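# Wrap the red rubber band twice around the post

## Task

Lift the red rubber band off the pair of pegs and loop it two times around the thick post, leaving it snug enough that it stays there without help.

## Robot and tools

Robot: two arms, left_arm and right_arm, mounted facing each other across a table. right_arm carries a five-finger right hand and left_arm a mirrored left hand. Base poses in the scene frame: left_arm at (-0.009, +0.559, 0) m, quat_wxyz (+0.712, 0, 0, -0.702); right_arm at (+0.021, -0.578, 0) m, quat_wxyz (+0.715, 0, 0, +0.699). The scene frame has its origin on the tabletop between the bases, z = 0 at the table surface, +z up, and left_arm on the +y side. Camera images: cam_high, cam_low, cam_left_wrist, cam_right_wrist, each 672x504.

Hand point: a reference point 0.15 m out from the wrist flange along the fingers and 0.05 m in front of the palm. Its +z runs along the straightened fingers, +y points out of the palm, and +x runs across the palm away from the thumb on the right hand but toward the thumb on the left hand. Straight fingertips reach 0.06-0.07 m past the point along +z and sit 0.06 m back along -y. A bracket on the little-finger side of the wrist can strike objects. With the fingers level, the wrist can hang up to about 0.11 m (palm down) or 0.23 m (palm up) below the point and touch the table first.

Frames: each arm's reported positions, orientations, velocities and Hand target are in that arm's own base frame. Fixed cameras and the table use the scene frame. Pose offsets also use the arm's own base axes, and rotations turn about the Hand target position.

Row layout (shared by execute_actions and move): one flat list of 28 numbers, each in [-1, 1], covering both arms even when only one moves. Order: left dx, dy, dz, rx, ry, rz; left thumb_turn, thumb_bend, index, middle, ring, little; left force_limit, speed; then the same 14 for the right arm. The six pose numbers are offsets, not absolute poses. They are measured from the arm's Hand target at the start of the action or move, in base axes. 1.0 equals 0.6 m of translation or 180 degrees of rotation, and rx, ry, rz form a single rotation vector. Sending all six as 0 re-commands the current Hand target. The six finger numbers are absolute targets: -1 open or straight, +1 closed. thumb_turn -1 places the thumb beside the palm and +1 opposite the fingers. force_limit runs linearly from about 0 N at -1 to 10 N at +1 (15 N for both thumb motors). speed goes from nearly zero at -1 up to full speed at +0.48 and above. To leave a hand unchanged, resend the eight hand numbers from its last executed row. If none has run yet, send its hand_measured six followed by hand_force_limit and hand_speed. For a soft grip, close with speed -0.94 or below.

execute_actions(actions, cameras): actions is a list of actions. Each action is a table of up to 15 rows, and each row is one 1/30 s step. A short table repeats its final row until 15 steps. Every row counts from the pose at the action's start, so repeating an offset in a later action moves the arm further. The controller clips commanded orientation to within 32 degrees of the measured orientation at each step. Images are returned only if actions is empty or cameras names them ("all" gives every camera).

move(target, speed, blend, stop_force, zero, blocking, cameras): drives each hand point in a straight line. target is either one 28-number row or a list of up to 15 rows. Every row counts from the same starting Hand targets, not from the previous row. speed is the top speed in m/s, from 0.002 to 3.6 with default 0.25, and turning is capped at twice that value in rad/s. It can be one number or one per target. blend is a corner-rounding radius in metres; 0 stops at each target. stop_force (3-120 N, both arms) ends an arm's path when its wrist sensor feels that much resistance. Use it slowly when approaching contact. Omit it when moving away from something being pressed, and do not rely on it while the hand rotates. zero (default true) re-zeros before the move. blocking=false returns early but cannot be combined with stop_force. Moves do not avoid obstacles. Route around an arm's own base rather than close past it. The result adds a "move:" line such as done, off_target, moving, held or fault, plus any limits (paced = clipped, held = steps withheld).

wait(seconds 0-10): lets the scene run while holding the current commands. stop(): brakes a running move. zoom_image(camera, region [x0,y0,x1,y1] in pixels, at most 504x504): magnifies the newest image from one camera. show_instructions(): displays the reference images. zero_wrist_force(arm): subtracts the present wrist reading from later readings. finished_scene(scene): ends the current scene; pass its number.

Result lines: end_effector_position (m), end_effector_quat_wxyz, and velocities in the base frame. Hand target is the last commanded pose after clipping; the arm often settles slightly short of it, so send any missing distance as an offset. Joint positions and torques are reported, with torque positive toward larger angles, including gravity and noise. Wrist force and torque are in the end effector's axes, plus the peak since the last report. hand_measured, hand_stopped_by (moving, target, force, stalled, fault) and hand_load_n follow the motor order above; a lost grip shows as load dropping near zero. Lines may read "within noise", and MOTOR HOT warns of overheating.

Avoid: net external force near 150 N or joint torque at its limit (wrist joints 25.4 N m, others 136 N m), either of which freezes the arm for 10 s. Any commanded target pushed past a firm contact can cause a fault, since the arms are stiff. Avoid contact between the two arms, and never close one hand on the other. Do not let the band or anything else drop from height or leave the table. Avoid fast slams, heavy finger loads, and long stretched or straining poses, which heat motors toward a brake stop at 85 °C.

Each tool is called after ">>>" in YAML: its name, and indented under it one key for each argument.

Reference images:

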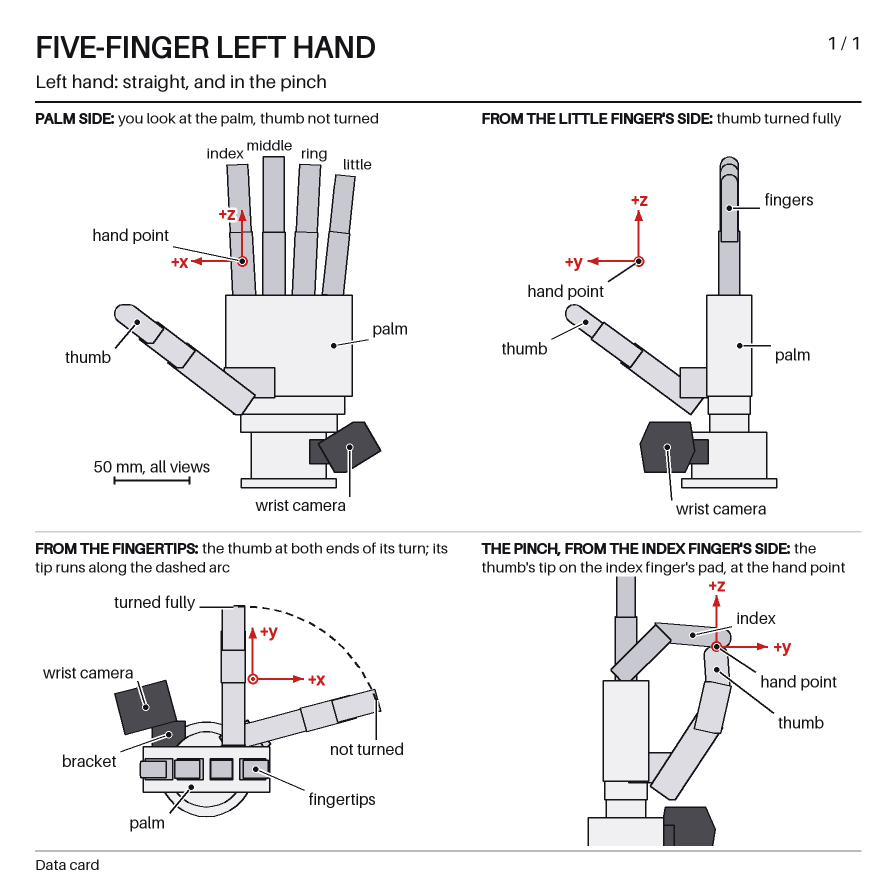

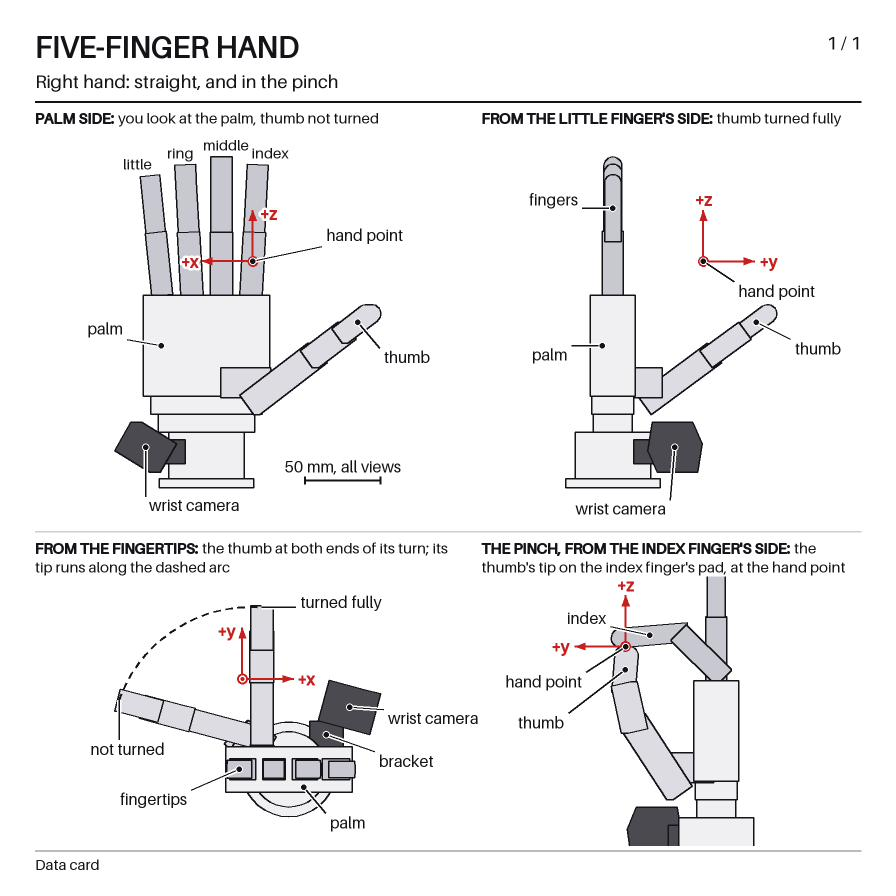

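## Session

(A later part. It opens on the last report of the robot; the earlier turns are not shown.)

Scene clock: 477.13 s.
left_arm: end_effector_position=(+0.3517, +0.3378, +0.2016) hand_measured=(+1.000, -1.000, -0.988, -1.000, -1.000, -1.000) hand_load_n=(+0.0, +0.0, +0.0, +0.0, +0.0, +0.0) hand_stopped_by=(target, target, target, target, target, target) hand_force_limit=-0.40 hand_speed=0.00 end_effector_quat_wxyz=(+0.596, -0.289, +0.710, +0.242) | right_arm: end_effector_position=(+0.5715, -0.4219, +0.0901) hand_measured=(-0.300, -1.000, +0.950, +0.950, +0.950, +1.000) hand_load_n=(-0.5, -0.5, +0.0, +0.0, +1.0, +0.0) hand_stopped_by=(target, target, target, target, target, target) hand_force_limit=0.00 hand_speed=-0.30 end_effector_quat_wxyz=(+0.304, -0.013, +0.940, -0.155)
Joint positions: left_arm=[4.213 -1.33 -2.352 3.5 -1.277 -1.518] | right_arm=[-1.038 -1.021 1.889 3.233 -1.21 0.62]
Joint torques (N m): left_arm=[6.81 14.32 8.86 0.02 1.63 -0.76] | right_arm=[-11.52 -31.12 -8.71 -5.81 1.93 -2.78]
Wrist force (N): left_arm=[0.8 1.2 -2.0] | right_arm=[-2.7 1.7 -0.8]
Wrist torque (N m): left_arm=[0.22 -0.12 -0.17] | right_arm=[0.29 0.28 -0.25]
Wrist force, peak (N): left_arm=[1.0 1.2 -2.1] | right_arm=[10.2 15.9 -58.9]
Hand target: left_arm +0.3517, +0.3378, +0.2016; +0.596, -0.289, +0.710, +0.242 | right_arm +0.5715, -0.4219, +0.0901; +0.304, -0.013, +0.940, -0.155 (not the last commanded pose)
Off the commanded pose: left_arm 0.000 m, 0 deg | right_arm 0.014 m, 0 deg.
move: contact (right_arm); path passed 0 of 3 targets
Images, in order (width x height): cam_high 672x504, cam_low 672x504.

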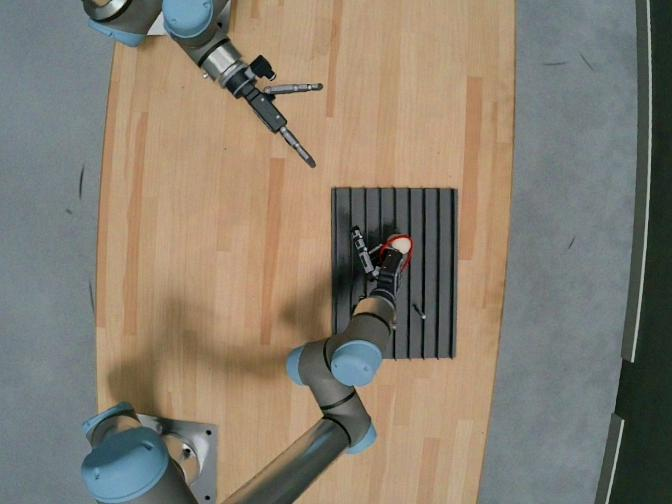

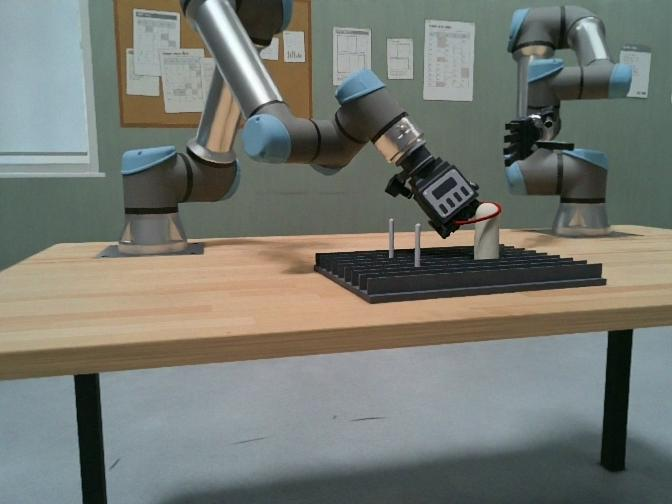

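>>> move:
  target:
    - [0,0,0,0,0,0, 1,-1,-1,-1,-1,-1,-0.4,0, -0.0058,0.0034,0,0,0,0, -0.3,-1,0.95,0.95,0.95,1,0,-0.3]
    - [0,0,0,0,0,0, 1,-1,-1,-1,-1,-1,-0.4,0, -0.0094,0.0055,-0.0133,0,0,0, -0.3,-1,0.95,0.95,0.95,1,0,-0.3]
  speed: 0.012
  stop_force: 6
  cameras: ["cam_low","cam_high"]

>>> zoom_image:
  camera: "cam_low"
  region: [420, 130, 560, 270]

>>> zoom_image:
  camera: "cam_high"
  region: [340, 170, 460, 290]

Scene clock: 479.77 s.
left_arm: end_effector_position=(+0.3517, +0.3378, +0.2016) hand_measured=(+1.000, -1.000, -0.988, -1.000, -1.000, -1.000) hand_load_n=(+0.0, +0.0, +0.0, +0.0, +0.0, +0.0) hand_stopped_by=(target, target, target, target, target, target) hand_force_limit=-0.40 hand_speed=0.00 end_effector_quat_wxyz=(+0.596, -0.289, +0.710, +0.242) | right_arm: end_effector_position=(+0.5658, -0.4186, +0.0822) hand_measured=(-0.300, -1.000, +0.950, +0.950, +0.950, +1.000) hand_load_n=(-0.5, +0.0, +0.0, +0.0, +1.0, +0.0) hand_stopped_by=(target, target, target, target, target, target) hand_force_limit=0.00 hand_speed=-0.30 end_effector_quat_wxyz=(+0.304, -0.013, +0.940, -0.155)
Joint positions: left_arm=[4.213 -1.33 -2.352 3.5 -1.277 -1.518] | right_arm=[-1.043 -1.016 1.912 3.208 -1.207 0.615]
Joint torques (N m): left_arm=[6.33 13.87 8.95 0.03 1.65 -0.68] | right_arm=[-0.19 -46.8 -21.22 0.18 0.46 -0.02]
Wrist force (N): left_arm=[0.9 1.1 -1.8] | right_arm=[-2.8 0.2 1.5]
Wrist torque (N m): left_arm=[0.19 -0.13 -0.15] | right_arm=[0.10 0.31 -0.11]
Wrist force, peak (N): left_arm=[0.8 1.1 -2.2] | right_arm=[-3.0 1.9 -0.7]
Hand target: left_arm +0.3517, +0.3378, +0.2016; +0.596, -0.289, +0.710, +0.242 | right_arm +0.5658, -0.4186, +0.0822; +0.304, -0.013, +0.940, -0.155
Off the commanded pose: left_arm 0.000 m, 0 deg | right_arm 0.000 m, 0 deg.
move: done
Images, in order (width x height): cam_high 672x504, cam_low 672x504.

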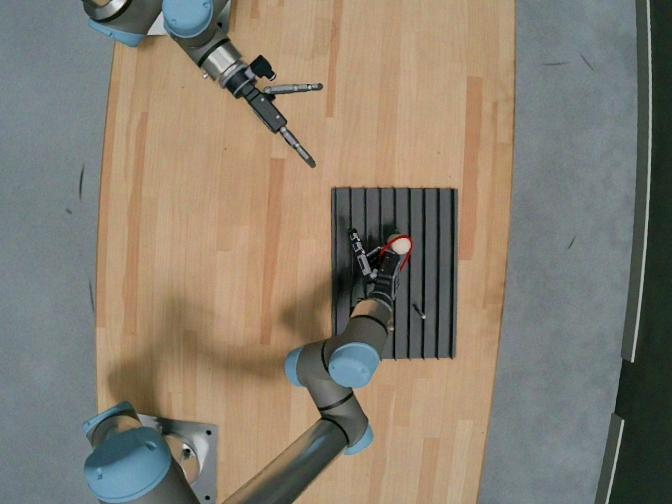

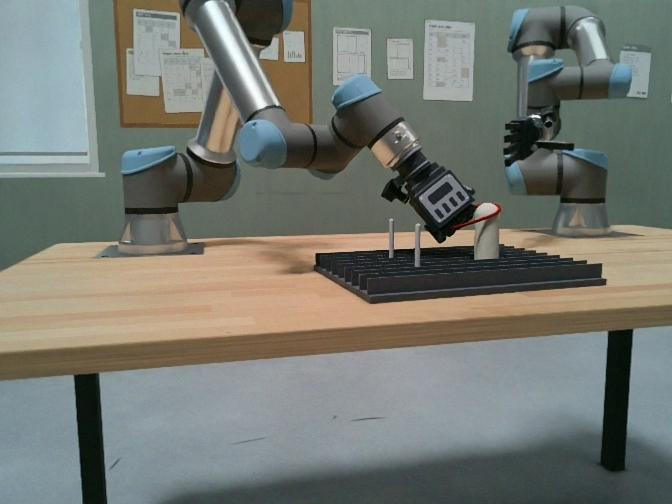

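Scaled by 3.600 from the camera's 672x504 image, which has a finer 960x720 frame.

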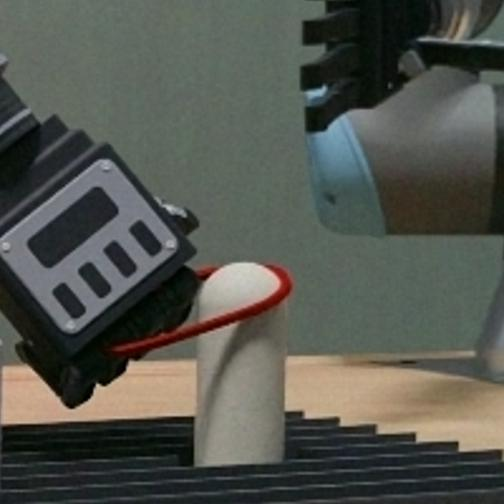

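Scaled by 4.200 from the camera's 672x504 image, which has a finer 960x720 frame.

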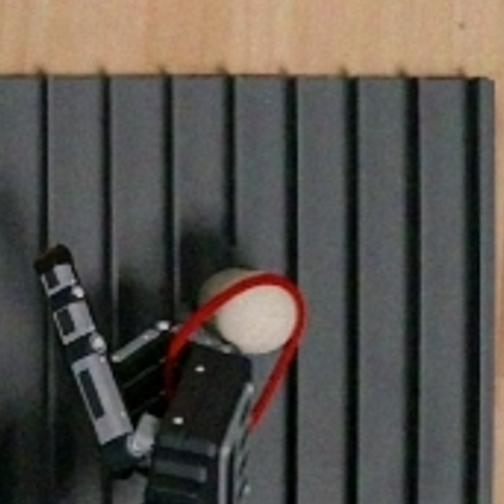

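>>> move:
  target: [0.2343,0.3723,-0.0243,0,0,0, 0,-1,-1,1,1,1,-0.4,0, 0,0,0,0,0,0, -0.3,-1,0.95,0.95,0.95,1,0,-0.3]
  speed: 0.2
  cameras: ["cam_low","cam_high"]

>>> zoom_image:
  camera: "cam_low"
  region: [420, 110, 580, 270]

>>> zoom_image:
  camera: "cam_high"
  region: [340, 150, 460, 290]

Scene clock: 483.93 s.
left_arm: end_effector_position=(+0.4922, +0.5610, +0.1869) hand_measured=(+0.000, -1.000, -0.988, +1.000, +1.000, +1.000) hand_load_n=(+0.0, +0.0, +0.0, +0.0, +0.0, +0.0) hand_stopped_by=(target, target, target, target, target, target) hand_force_limit=-0.40 hand_speed=0.00 end_effector_quat_wxyz=(+0.596, -0.289, +0.710, +0.242) | right_arm: end_effector_position=(+0.5658, -0.4186, +0.0822) hand_measured=(-0.300, -1.000, +0.950, +0.950, +0.950, +1.000) hand_load_n=(+0.0, +0.0, +0.0, +0.0, +1.0, +0.0) hand_stopped_by=(target, target, target, target, target, target) hand_force_limit=0.00 hand_speed=-0.30 end_effector_quat_wxyz=(+0.304, -0.013, +0.940, -0.155)
Joint positions: left_arm=[4.179 -1.965 -1.7 3.484 -1.31 -1.524] | right_arm=[-1.043 -1.016 1.912 3.208 -1.207 0.615]
Joint torques (N m): left_arm=[2.37 32.15 33.17 3.07 0.64 -0.27] | right_arm=[7 -46.49 -21.9 0.11 -1.13 2.29]
Wrist force (N): left_arm=[0.9 0.8 -1.8] | right_arm=[-2.8 0.7 1.6]
Wrist torque (N m): left_arm=[0.12 -0.16 -0.05] | right_arm=[0.16 0.31 -0.10]
Wrist force, peak (N): left_arm=[1.0 0.4 -3.4] | right_arm=[-3.0 0.5 1.7]
Hand target: left_arm +0.4922, +0.5612, +0.1870; +0.596, -0.289, +0.710, +0.242 | right_arm +0.5658, -0.4186, +0.0822; +0.304, -0.013, +0.940, -0.155
Off the commanded pose: left_arm 0.000 m, 0 deg | right_arm 0.000 m, 0 deg.
move: done
Images, in order (width x height): cam_high 672x504, cam_low 672x504.

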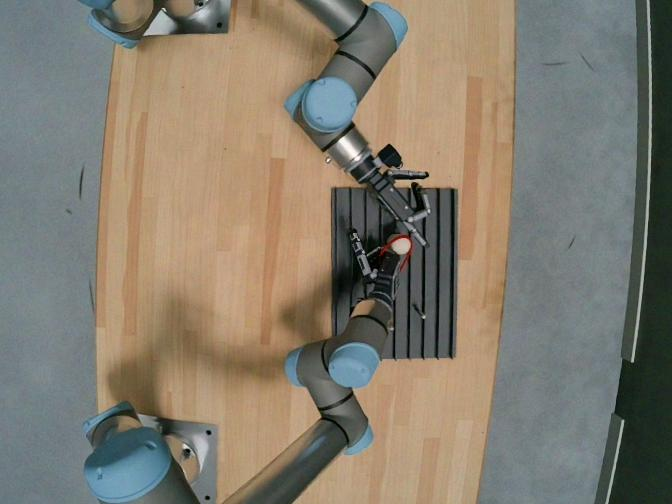

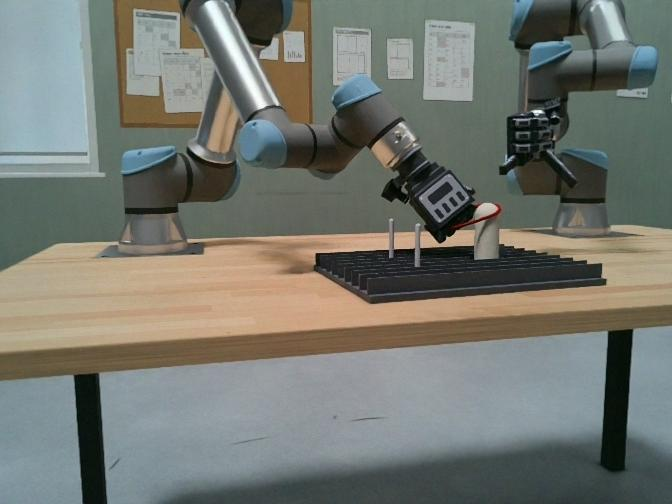

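Scaled by 3.150 from the camera's 672x504 image, which has a finer 960x720 frame.

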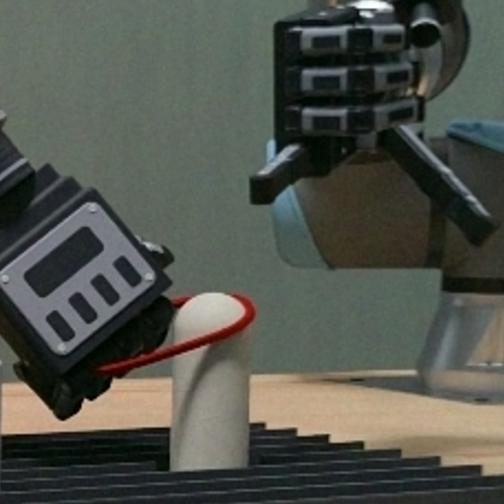

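Scaled by 3.600 from the camera's 672x504 image, which has a finer 960x720 frame.

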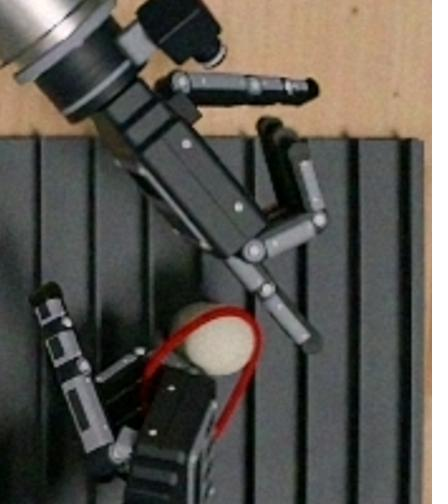

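>>> move:
  target: [0,0,-0.0758,0,0,0, 0,-1,-1,1,1,1,-0.4,0, 0,0,0,0,0,0, -0.3,-1,0.95,0.95,0.95,1,0,-0.3]
  speed: 0.1
  stop_force: 8

>>> move:
  target: [0.0094,-0.0096,0,0,0,0, 0,-1,-1,1,1,1,-0.4,0, 0,0,0,0,0,0, -0.3,-1,0.95,0.95,0.95,1,0,-0.3]
  speed: 0.01
  stop_force: 3
  cameras: ["cam_low","cam_high"]

>>> zoom_image:
  camera: "cam_low"
  region: [440, 170, 540, 270]

>>> zoom_image:
  camera: "cam_high"
  region: [360, 200, 450, 290]

Scene clock: 486.23 s.
left_arm: end_effector_position=(+0.4922, +0.5612, +0.1415) hand_measured=(+0.000, -1.000, -0.988, +1.000, +1.000, +1.000) hand_load_n=(+0.5, +0.0, +0.0, +0.0, +0.0, +0.0) hand_stopped_by=(target, target, target, target, target, target) hand_force_limit=-0.40 hand_speed=0.00 end_effector_quat_wxyz=(+0.596, -0.289, +0.710, +0.242) | right_arm: end_effector_position=(+0.5658, -0.4186, +0.0822) hand_measured=(-0.300, -1.000, +0.950, +0.950, +0.950, +1.000) hand_load_n=(-0.5, +0.0, +0.0, +0.0, +1.0, +0.0) hand_stopped_by=(target, target, target, target, target, target) hand_force_limit=0.00 hand_speed=-0.30 end_effector_quat_wxyz=(+0.304, -0.013, +0.940, -0.155)
Joint positions: left_arm=[4.179 -2.024 -1.748 3.591 -1.31 -1.524] | right_arm=[-1.043 -1.016 1.912 3.208 -1.207 0.615]
Joint torques (N m): left_arm=[3.95 33.1 31.45 3.58 1.51 -1.41] | right_arm=[6.79 -46.13 -21.75 0.06 -1.19 2.39]
Wrist force (N): left_arm=[0.6 0.8 -1.8] | right_arm=[-3.0 0.4 1.6]
Wrist torque (N m): left_arm=[0.10 -0.12 -0.12] | right_arm=[0.11 0.32 -0.12]
Wrist force, peak (N): left_arm=[2.0 0.8 -2.0] | right_arm=[-2.9 0.5 2.0]
Hand target: left_arm +0.4922, +0.5612, +0.1415; +0.596, -0.289, +0.710, +0.242 | right_arm +0.5658, -0.4186, +0.0822; +0.304, -0.013, +0.940, -0.155
Off the commanded pose: left_arm 0.000 m, 0 deg | right_arm 0.000 m, 0 deg.
move: done

Scene clock: 488.00 s.
left_arm: end_effector_position=(+0.4979, +0.5554, +0.1415) hand_measured=(+0.000, -1.000, -0.988, +1.000, +1.000, +1.000) hand_load_n=(+0.0, +0.0, +0.5, +0.0, +0.0, +0.0) hand_stopped_by=(target, target, target, target, target, target) hand_force_limit=-0.40 hand_speed=0.00 end_effector_quat_wxyz=(+0.596, -0.289, +0.710, +0.242) | right_arm: end_effector_position=(+0.5658, -0.4186, +0.0822) hand_measured=(-0.300, -1.000, +0.950, +0.950, +0.950, +1.000) hand_load_n=(+0.0, +0.0, +0.0, +0.0, +1.0, +0.5) hand_stopped_by=(target, target, target, target, target, target) hand_force_limit=0.00 hand_speed=-0.30 end_effector_quat_wxyz=(+0.304, -0.013, +0.940, -0.155)
Joint positions: left_arm=[4.163 -2.024 -1.748 3.592 -1.326 -1.527] | right_arm=[-1.043 -1.016 1.912 3.208 -1.207 0.615]
Joint torques (N m): left_arm=[8.68 32.24 31.61 3.19 1.83 1.32] | right_arm=[7.03 -46.83 -21.48 0.04 -1.12 2.39]
Wrist force (N): left_arm=[0.6 0.6 -1.9] | right_arm=[-2.8 0.5 1.9]
Wrist torque (N m): left_arm=[0.07 -0.11 -0.11] | right_arm=[0.10 0.30 -0.11]
Wrist force, peak (N): left_arm=[0.8 0.9 -2.3] | right_arm=[-3.0 0.6 1.7]
Hand target: left_arm +0.4979, +0.5554, +0.1415; +0.596, -0.289, +0.710, +0.242 | right_arm +0.5658, -0.4186, +0.0822; +0.304, -0.013, +0.940, -0.155
Off the commanded pose: left_arm 0.000 m, 0 deg | right_arm 0.000 m, 0 deg.
move: done
Images, in order (width x height): cam_high 672x504, cam_low 672x504.

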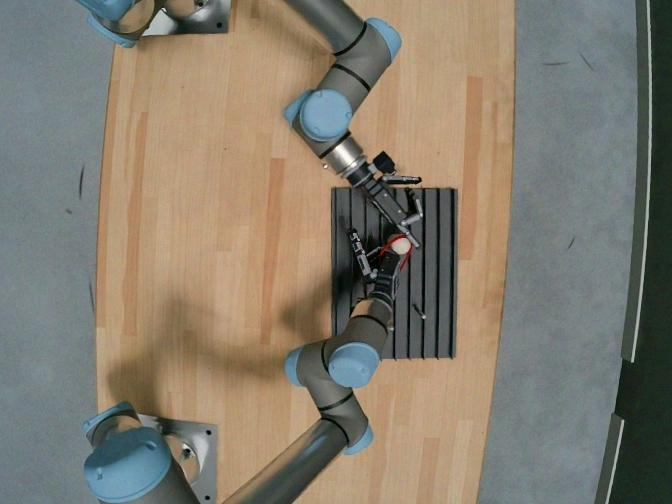

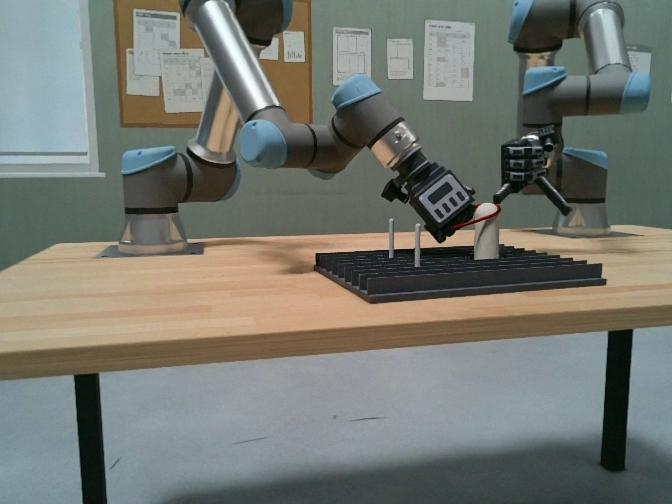

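Scaled by 5.040 from the camera's 672x504 image, which has a finer 960x720 frame.

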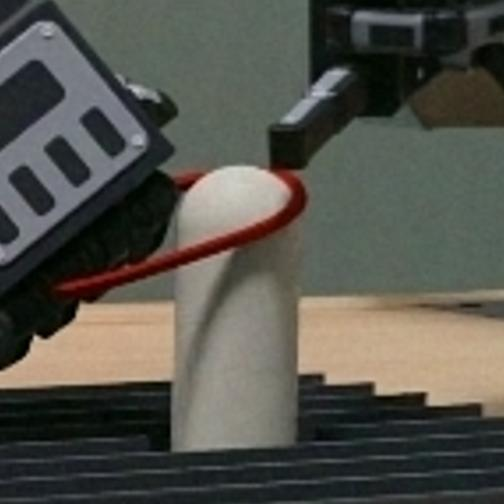

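Scaled by 5.600 from the camera's 672x504 image, which has a finer 960x720 frame.

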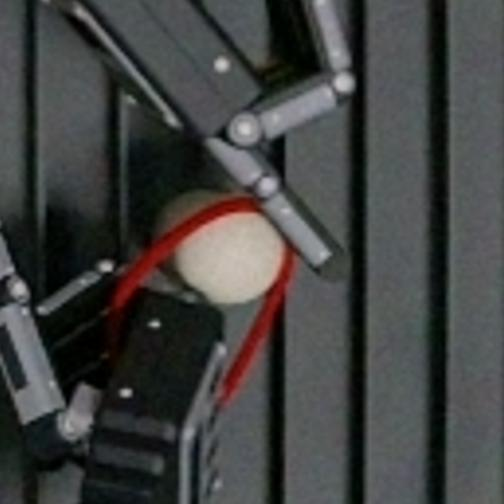

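>>> move:
  target:
    - [-0.0035,0.0036,-0.02,0,0,0, 0,-1,-1,1,1,1,-0.4,0, 0,0,0,0,0,0, -0.3,-1,0.95,0.95,0.95,1,0,-0.3]
    - [-0.007,0.0072,-0.04,0,0,0, 0,-1,-1,1,1,1,-0.4,0, 0,0,0,0,0,0, -0.3,-1,0.95,0.95,0.95,1,0,-0.3]
    - [-0.0082,0.0084,-0.06,0,0,0, 0,-1,-1,1,1,1,-0.4,0, 0,0,0,0,0,0, -0.3,-1,0.95,0.95,0.95,1,0,-0.3]
  speed: 0.025
  stop_force: 12
  cameras: ["cam_low","cam_high"]

>>> zoom_image:
  camera: "cam_low"
  region: [440, 170, 540, 270]

>>> zoom_image:
  camera: "cam_high"
  region: [360, 200, 450, 290]

Scene clock: 491.17 s.
left_arm: end_effector_position=(+0.4930, +0.5605, +0.1055) hand_measured=(+0.000, -1.000, -0.988, +1.000, +1.000, +1.000) hand_load_n=(+0.0, +0.0, -9.5, +0.0, +0.0, +0.0) hand_stopped_by=(target, target, target, target, target, target) hand_force_limit=-0.40 hand_speed=0.00 end_effector_quat_wxyz=(+0.596, -0.289, +0.710, +0.242) | right_arm: end_effector_position=(+0.5658, -0.4186, +0.0822) hand_measured=(-0.300, -1.000, +0.950, +0.950, +0.950, +1.000) hand_load_n=(+0.0, +0.0, +0.5, +0.0, +1.0, +0.0) hand_stopped_by=(target, target, target, target, target, target) hand_force_limit=0.00 hand_speed=-0.30 end_effector_quat_wxyz=(+0.304, -0.013, +0.940, -0.155)
Joint positions: left_arm=[4.177 -2.078 -1.777 3.674 -1.312 -1.525] | right_arm=[-1.043 -1.016 1.912 3.208 -1.207 0.615]
Joint torques (N m): left_arm=[-17.43 44.05 29.07 -1.57 2.66 0.83] | right_arm=[7.03 -46.73 -21.31 0.02 -0.95 2.35]
Wrist force (N): left_arm=[-2.3 19.0 -8.5] | right_arm=[-2.6 0.4 1.8]
Wrist torque (N m): left_arm=[0.16 -0.20 -0.42] | right_arm=[0.12 0.27 -0.08]
Wrist force, peak (N): left_arm=[-3.4 20.7 -8.5] | right_arm=[-3.2 0.4 1.7]
Hand target: left_arm +0.4930, +0.5604, +0.1055; +0.596, -0.289, +0.710, +0.242 | right_arm +0.5658, -0.4186, +0.0822; +0.304, -0.013, +0.940, -0.155
Off the commanded pose: left_arm 0.000 m, 0 deg | right_arm 0.000 m, 0 deg.
move: done
Images, in order (width x height): cam_high 672x504, cam_low 672x504.

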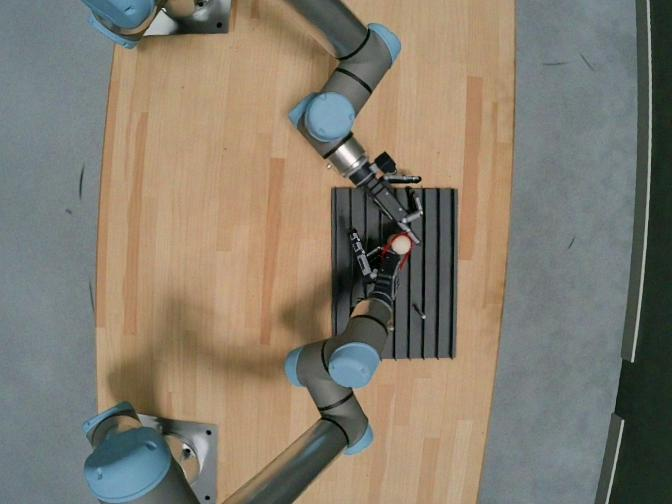

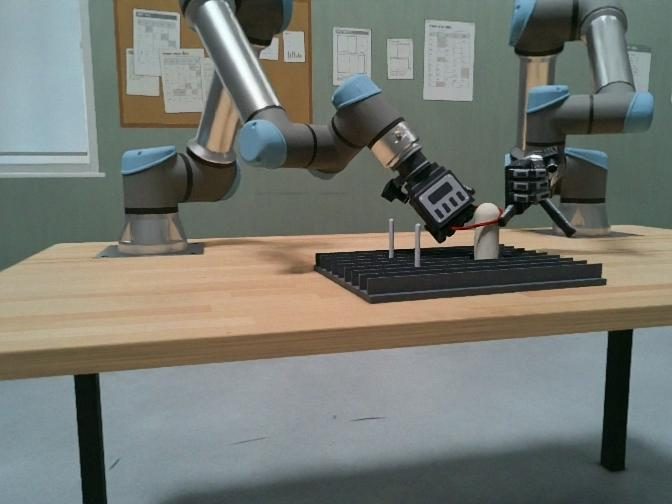

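Scaled by 5.040 from the camera's 672x504 image, which has a finer 960x720 frame.

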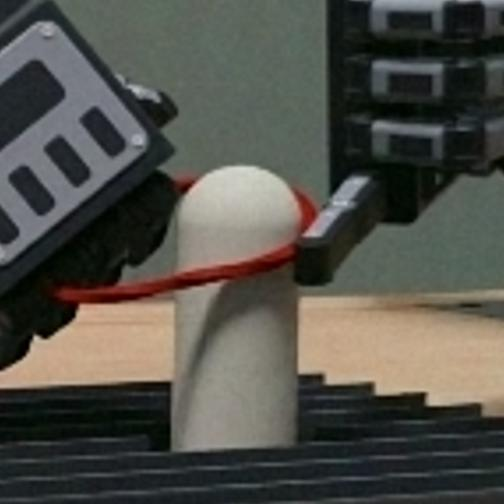

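Scaled by 5.600 from the camera's 672x504 image, which has a finer 960x720 frame.

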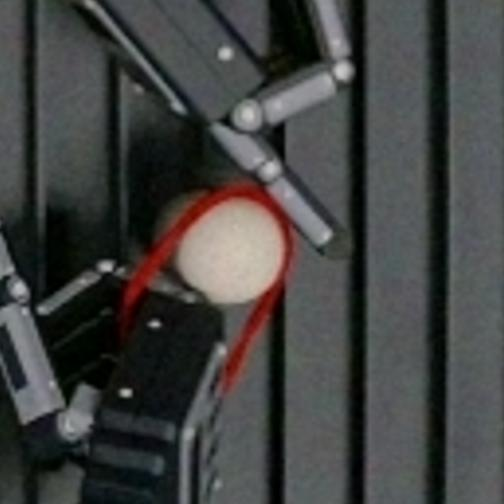

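>>> move:
  target:
    - [-0.0006,0.0006,-0.025,0,0,0, 0,-1,-1,1,1,1,-0.4,0, 0,0,0,0,0,0, -0.3,-1,0.95,0.95,0.95,1,0,-0.3]
    - [-0.0012,0.0012,-0.05,0,0,0, 0,-1,-1,1,1,1,-0.4,0, 0,0,0,0,0,0, -0.3,-1,0.95,0.95,0.95,1,0,-0.3]
  speed: 0.025
  stop_force: 15
  cameras: ["cam_low","cam_high"]

>>> zoom_image:
  camera: "cam_low"
  region: [440, 170, 540, 270]

>>> zoom_image:
  camera: "cam_high"
  region: [360, 200, 450, 290]

Scene clock: 494.20 s.
left_arm: end_effector_position=(+0.4922, +0.5612, +0.0755) hand_measured=(+0.000, -1.000, -0.988, +1.000, +1.000, +1.000) hand_load_n=(+0.0, +0.0, +0.0, +0.0, +0.0, +0.0) hand_stopped_by=(target, target, target, target, target, target) hand_force_limit=-0.40 hand_speed=0.00 end_effector_quat_wxyz=(+0.596, -0.289, +0.710, +0.242) | right_arm: end_effector_position=(+0.5658, -0.4186, +0.0822) hand_measured=(-0.300, -1.000, +0.950, +0.950, +0.950, +1.000) hand_load_n=(-0.5, +0.0, +0.0, +0.0, +1.0, +0.0) hand_stopped_by=(target, target, target, target, target, target) hand_force_limit=0.00 hand_speed=-0.30 end_effector_quat_wxyz=(+0.304, -0.013, +0.940, -0.155)
Joint positions: left_arm=[4.179 -2.127 -1.795 3.742 -1.31 -1.524] | right_arm=[-1.043 -1.016 1.912 3.208 -1.207 0.615]
Joint torques (N m): left_arm=[0.86 47.64 29.8 -1.01 0.19 1.56] | right_arm=[6.69 -45.99 -21.88 -0.5 -1.1 2.31]
Wrist force (N): left_arm=[1.3 1.2 -1.9] | right_arm=[-2.1 0.7 1.5]
Wrist torque (N m): left_arm=[0.18 -0.21 -0.20] | right_arm=[0.14 0.27 -0.06]
Wrist force, peak (N): left_arm=[-2.1 20.3 -8.7] | right_arm=[-3.1 0.3 2.0]
Hand target: left_arm +0.4922, +0.5612, +0.0755; +0.596, -0.289, +0.710, +0.242 | right_arm +0.5658, -0.4186, +0.0822; +0.304, -0.013, +0.940, -0.155
Off the commanded pose: left_arm 0.000 m, 0 deg | right_arm 0.000 m, 0 deg.
move: done
Images, in order (width x height): cam_high 672x504, cam_low 672x504.

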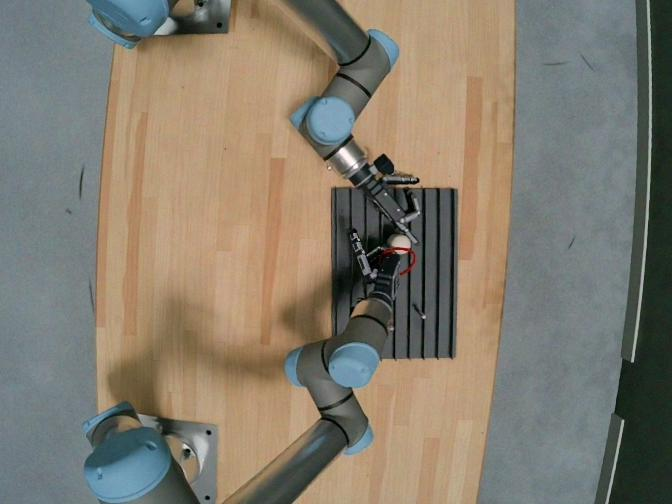

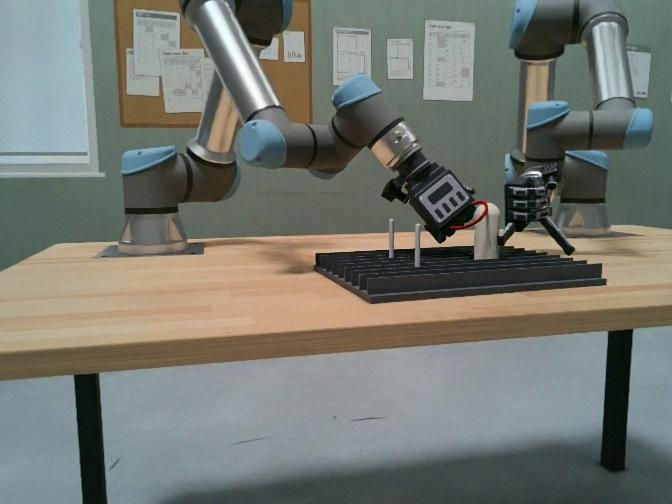

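Scaled by 5.040 from the camera's 672x504 image, which has a finer 960x720 frame.

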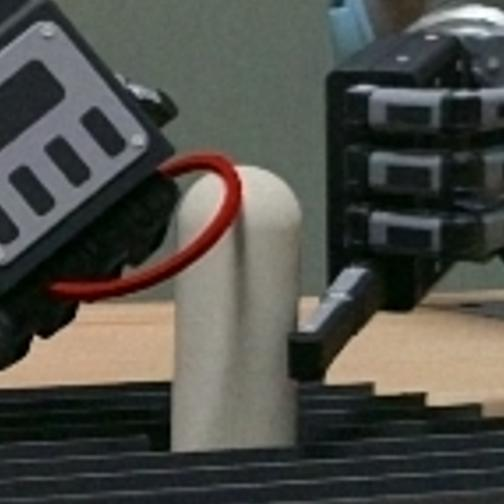

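Scaled by 5.600 from the camera's 672x504 image, which has a finer 960x720 frame.

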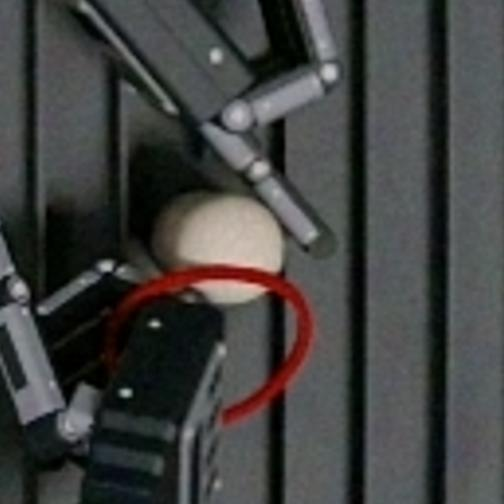

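>>> move:
  target:
    - [-0.01,0.01,0.15,0,0,0, 0,-1,-1,1,1,1,-0.4,0, 0,0,0.13,0,0,0, -0.3,-1,0.95,0.95,0.95,1,0,-0.3]
    - [-0.1295,-0.106,0.18,0,0,0, 0,-1,-1,1,1,1,-0.4,0, 0.0385,-0.0057,0.13,0,0,0, -0.3,-1,0.95,0.95,0.95,1,0,-0.3]
  speed: 0.12
  cameras: ["cam_low","cam_high"]

>>> zoom_image:
  camera: "cam_low"
  region: [420, 110, 560, 250]

>>> zoom_image:
  camera: "cam_high"
  region: [340, 170, 460, 290]

Scene clock: 499.23 s.
left_arm: end_effector_position=(+0.4145, +0.4976, +0.1835) hand_measured=(+0.000, -1.000, -0.988, +1.000, +1.000, +1.000) hand_load_n=(+0.0, +0.0, +0.0, +0.0, +0.0, +0.0) hand_stopped_by=(target, target, target, target, target, target) hand_force_limit=-0.40 hand_speed=0.00 end_effector_quat_wxyz=(+0.596, -0.289, +0.710, +0.242) | right_arm: end_effector_position=(+0.5890, -0.4219, +0.1601) hand_measured=(-0.300, -1.000, +0.950, +0.950, +0.950, +1.000) hand_load_n=(+0.0, -0.5, +0.0, -0.5, +1.0, +0.0) hand_stopped_by=(target, target, target, target, target, target) hand_force_limit=0.00 hand_speed=-0.30 end_effector_quat_wxyz=(+0.304, -0.013, +0.940, -0.155)
Joint positions: left_arm=[4.268 -1.755 -1.998 3.567 -1.222 -1.507] | right_arm=[-1.011 -1.117 1.808 3.404 -1.226 0.643]
Joint torques (N m): left_arm=[-3.76 32.7 17.12 -1.24 -1.43 -1.75] | right_arm=[-10.75 -46.16 -12.66 -3.76 2.12 -2.79]
Wrist force (N): left_arm=[1.2 1.5 -2.1] | right_arm=[-2.3 0.6 1.6]
Wrist torque (N m): left_arm=[0.22 -0.19 -0.27] | right_arm=[0.10 0.27 -0.24]
Wrist force, peak (N): left_arm=[1.5 1.4 -3.3] | right_arm=[-1.5 1.3 2.4]
Hand target: left_arm +0.4145, +0.4976, +0.1835; +0.596, -0.289, +0.710, +0.242 | right_arm +0.5889, -0.4220, +0.1602; +0.304, -0.013, +0.940, -0.155
Off the commanded pose: left_arm 0.000 m, 0 deg | right_arm 0.000 m, 0 deg.
move: done
Images, in order (width x height): cam_high 672x504, cam_low 672x504.

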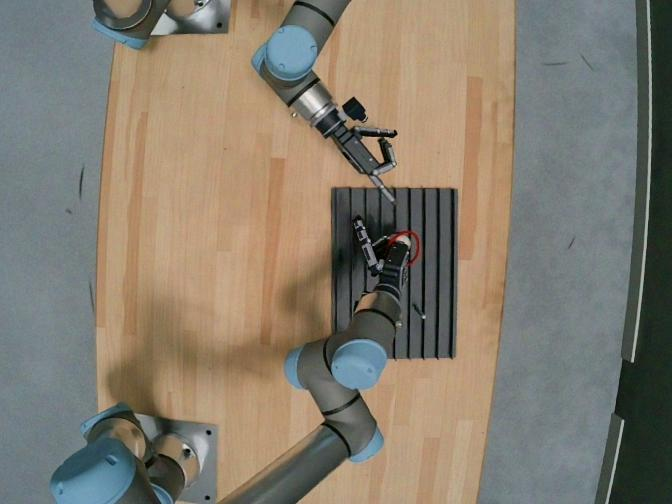

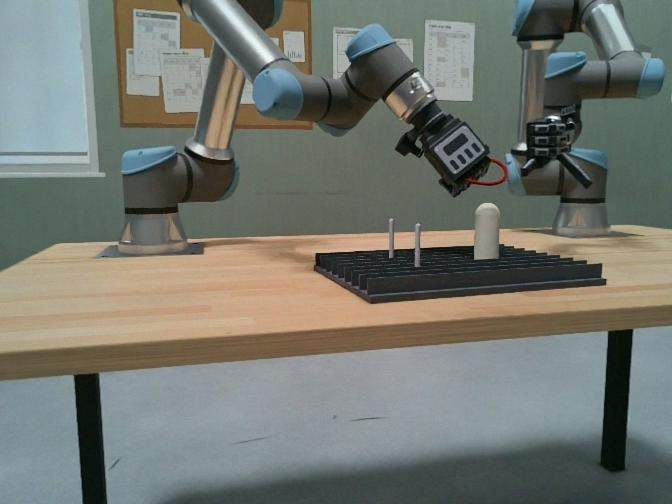

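Scaled by 3.600 from the camera's 672x504 image, which has a finer 960x720 frame.

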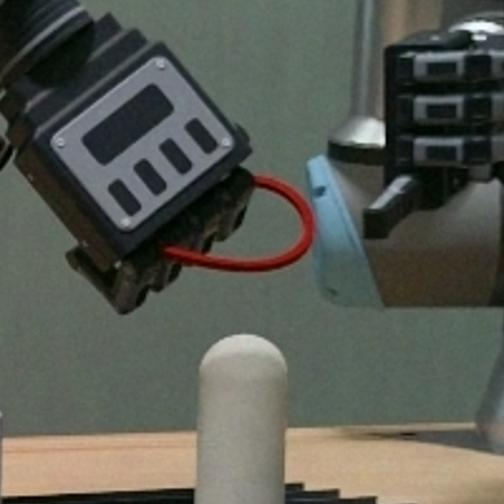

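Scaled by 4.200 from the camera's 672x504 image, which has a finer 960x720 frame.

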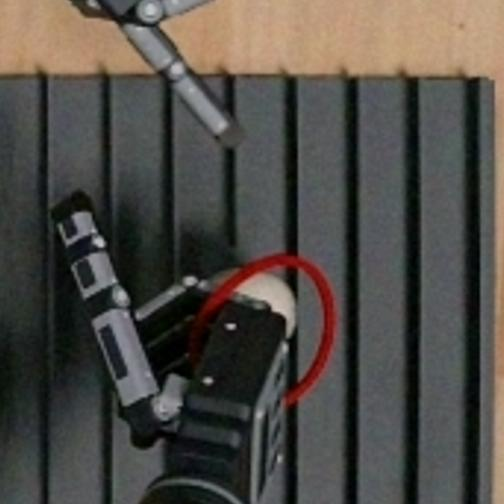

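>>> move:
  target:
    - [0,0,0,0,0,0, 0,-1,-1,1,1,1,-0.4,0, -0.0113,-0.0048,0,0,0,0, -0.3,-1,0.95,0.95,0.95,1,0,-0.3]
    - [0,0,0,0,0,0, 0,-1,-1,1,1,1,-0.4,0, -0.0113,-0.0048,-0.075,0,0,0, -0.3,-1,0.95,0.95,0.95,1,0,-0.3]
  speed: 0.05
  stop_force: 6
  cameras: ["cam_low","cam_high"]

>>> zoom_image:
  camera: "cam_low"
  region: [420, 130, 560, 270]

>>> zoom_image:
  camera: "cam_high"
  region: [340, 170, 460, 290]

Scene clock: 501.80 s.
left_arm: end_effector_position=(+0.4145, +0.4976, +0.1835) hand_measured=(+0.000, -1.000, -0.988, +1.000, +1.000, +1.000) hand_load_n=(+0.0, +0.0, +0.0, +0.0, +0.0, +0.0) hand_stopped_by=(target, target, target, target, target, target) hand_force_limit=-0.40 hand_speed=0.00 end_effector_quat_wxyz=(+0.596, -0.289, +0.710, +0.242) | right_arm: end_effector_position=(+0.5821, -0.4249, +0.1151) hand_measured=(-0.300, -1.000, +0.950, +0.950, +0.950, +1.000) hand_load_n=(-0.5, +0.0, +0.0, +0.0, +1.0, +0.0) hand_stopped_by=(target, target, target, target, target, target) hand_force_limit=0.00 hand_speed=-0.30 end_effector_quat_wxyz=(+0.304, -0.013, +0.940, -0.155)
Joint positions: left_arm=[4.268 -1.755 -1.998 3.567 -1.222 -1.507] | right_arm=[-1.024 -1.049 1.847 3.3 -1.218 0.632]
Joint torques (N m): left_arm=[-5.86 34.37 7.21 -1.33 0.79 -1.72] | right_arm=[10.1 -47.61 -23.47 0.06 -0.77 2.15]
Wrist force (N): left_arm=[1.1 1.4 -2.0] | right_arm=[-2.1 0.8 1.6]
Wrist torque (N m): left_arm=[0.21 -0.18 -0.26] | right_arm=[0.13 0.26 -0.16]
Wrist force, peak (N): left_arm=[1.6 1.7 -2.3] | right_arm=[-2.4 1.2 1.6]
Hand target: left_arm +0.4145, +0.4976, +0.1835; +0.596, -0.289, +0.710, +0.242 | right_arm +0.5821, -0.4249, +0.1152; +0.304, -0.013, +0.940, -0.155
Off the commanded pose: left_arm 0.000 m, 0 deg | right_arm 0.000 m, 0 deg.
move: done
Images, in order (width x height): cam_high 672x504, cam_low 672x504.

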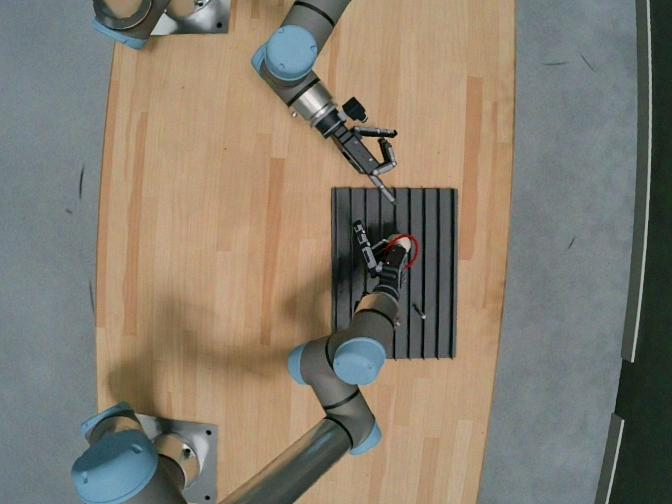

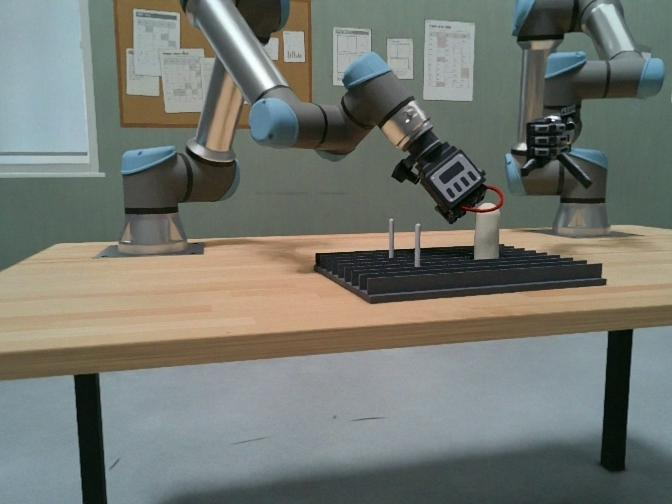

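Scaled by 3.600 from the camera's 672x504 image, which has a finer 960x720 frame.

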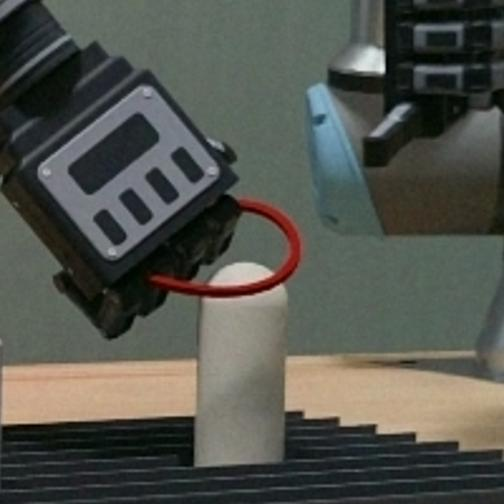

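Scaled by 4.200 from the camera's 672x504 image, which has a finer 960x720 frame.

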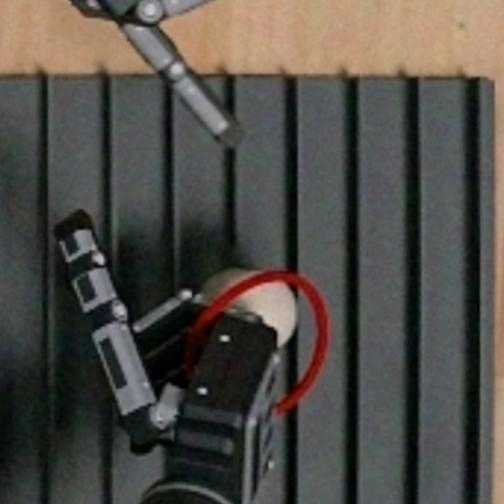

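>>> move:
  target:
    - [0,0,0,0,0,0, 0,-1,-1,1,1,1,-0.4,0, 0.0082,0.0015,0,0,0,0, -0.3,-1,0.95,0.95,0.95,1,0,-0.3]
    - [0,0,0,0,0,0, 0,-1,-1,1,1,1,-0.4,0, 0.0082,0.0015,-0.0183,0,0,0, -0.3,-1,0.95,0.95,0.95,1,0,-0.3]
  speed: 0.012
  stop_force: 4
  cameras: ["cam_low","cam_high"]

>>> zoom_image:
  camera: "cam_low"
  region: [420, 130, 560, 270]

>>> zoom_image:
  camera: "cam_high"
  region: [340, 170, 460, 290]

Scene clock: 504.90 s.
left_arm: end_effector_position=(+0.4145, +0.4976, +0.1835) hand_measured=(+0.000, -1.000, -0.988, +1.000, +1.000, +1.000) hand_load_n=(+0.5, +0.5, +0.0, +0.0, +0.0, +0.0) hand_stopped_by=(target, target, target, target, target, target) hand_force_limit=-0.40 hand_speed=0.00 end_effector_quat_wxyz=(+0.596, -0.289, +0.710, +0.242) | right_arm: end_effector_position=(+0.5871, -0.4240, +0.1050) hand_measured=(-0.300, -1.000, +0.950, +0.950, +0.950, +1.000) hand_load_n=(+0.0, +0.0, +0.0, -0.5, +1.0, +0.0) hand_stopped_by=(target, target, target, target, target, target) hand_force_limit=0.00 hand_speed=-0.30 end_effector_quat_wxyz=(+0.304, -0.013, +0.940, -0.155)
Joint positions: left_arm=[4.268 -1.755 -1.998 3.567 -1.222 -1.507] | right_arm=[-1.016 -1.026 1.843 3.278 -1.223 0.639]
Joint torques (N m): left_arm=[-7.28 33.44 5.76 -1.4 1.57 -1.79] | right_arm=[-7.16 -45.72 -23.91 -0.2 -1.74 -2.31]
Wrist force (N): left_arm=[1.3 1.5 -2.3] | right_arm=[-2.0 3.1 -3.3]
Wrist torque (N m): left_arm=[0.23 -0.22 -0.25] | right_arm=[0.45 0.35 -0.17]
Wrist force, peak (N): left_arm=[1.3 1.8 -2.4] | right_arm=[-2.8 3.9 -13.8]
Hand target: left_arm +0.4145, +0.4976, +0.1835; +0.596, -0.289, +0.710, +0.242 | right_arm +0.5871, -0.4240, +0.1051; +0.304, -0.013, +0.940, -0.155 (not the last commanded pose)
Off the commanded pose: left_arm 0.000 m, 0 deg | right_arm 0.001 m, 0 deg.
move: contact (right_arm); path passed 1 of 2 targets
Images, in order (width x height): cam_high 672x504, cam_low 672x504.

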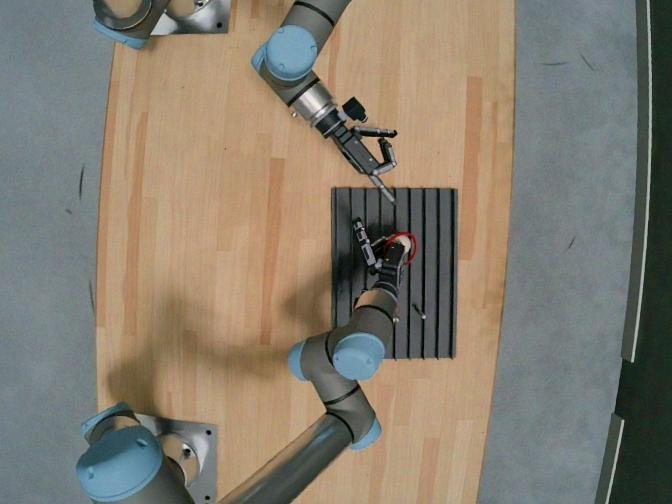

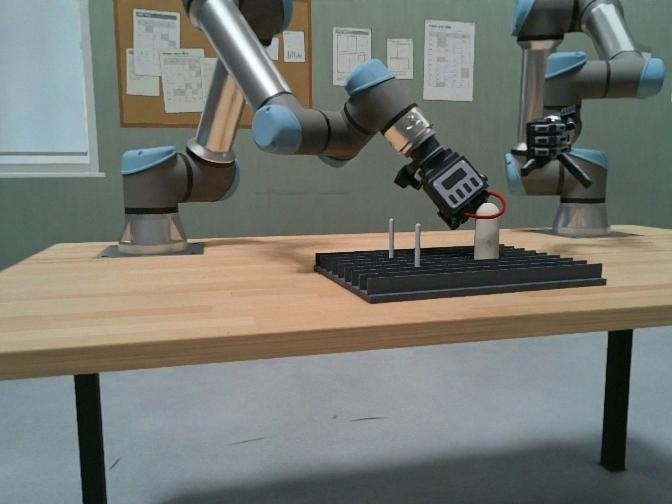

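Scaled by 3.600 from the camera's 672x504 image, which has a finer 960x720 frame.

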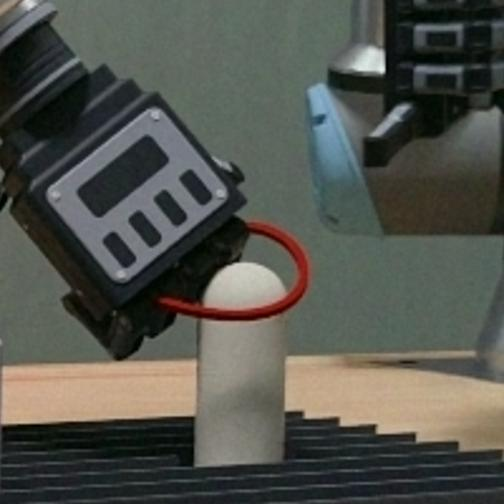

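Scaled by 4.200 from the camera's 672x504 image, which has a finer 960x720 frame.

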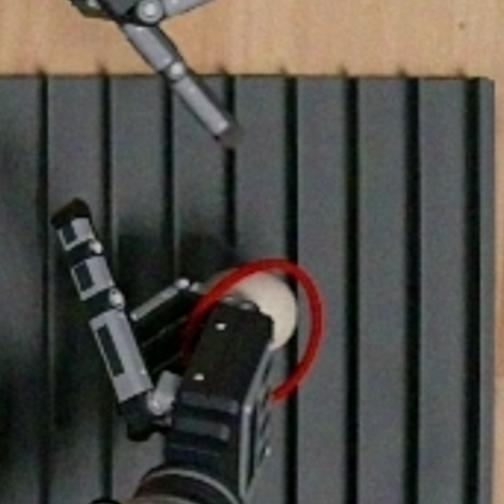

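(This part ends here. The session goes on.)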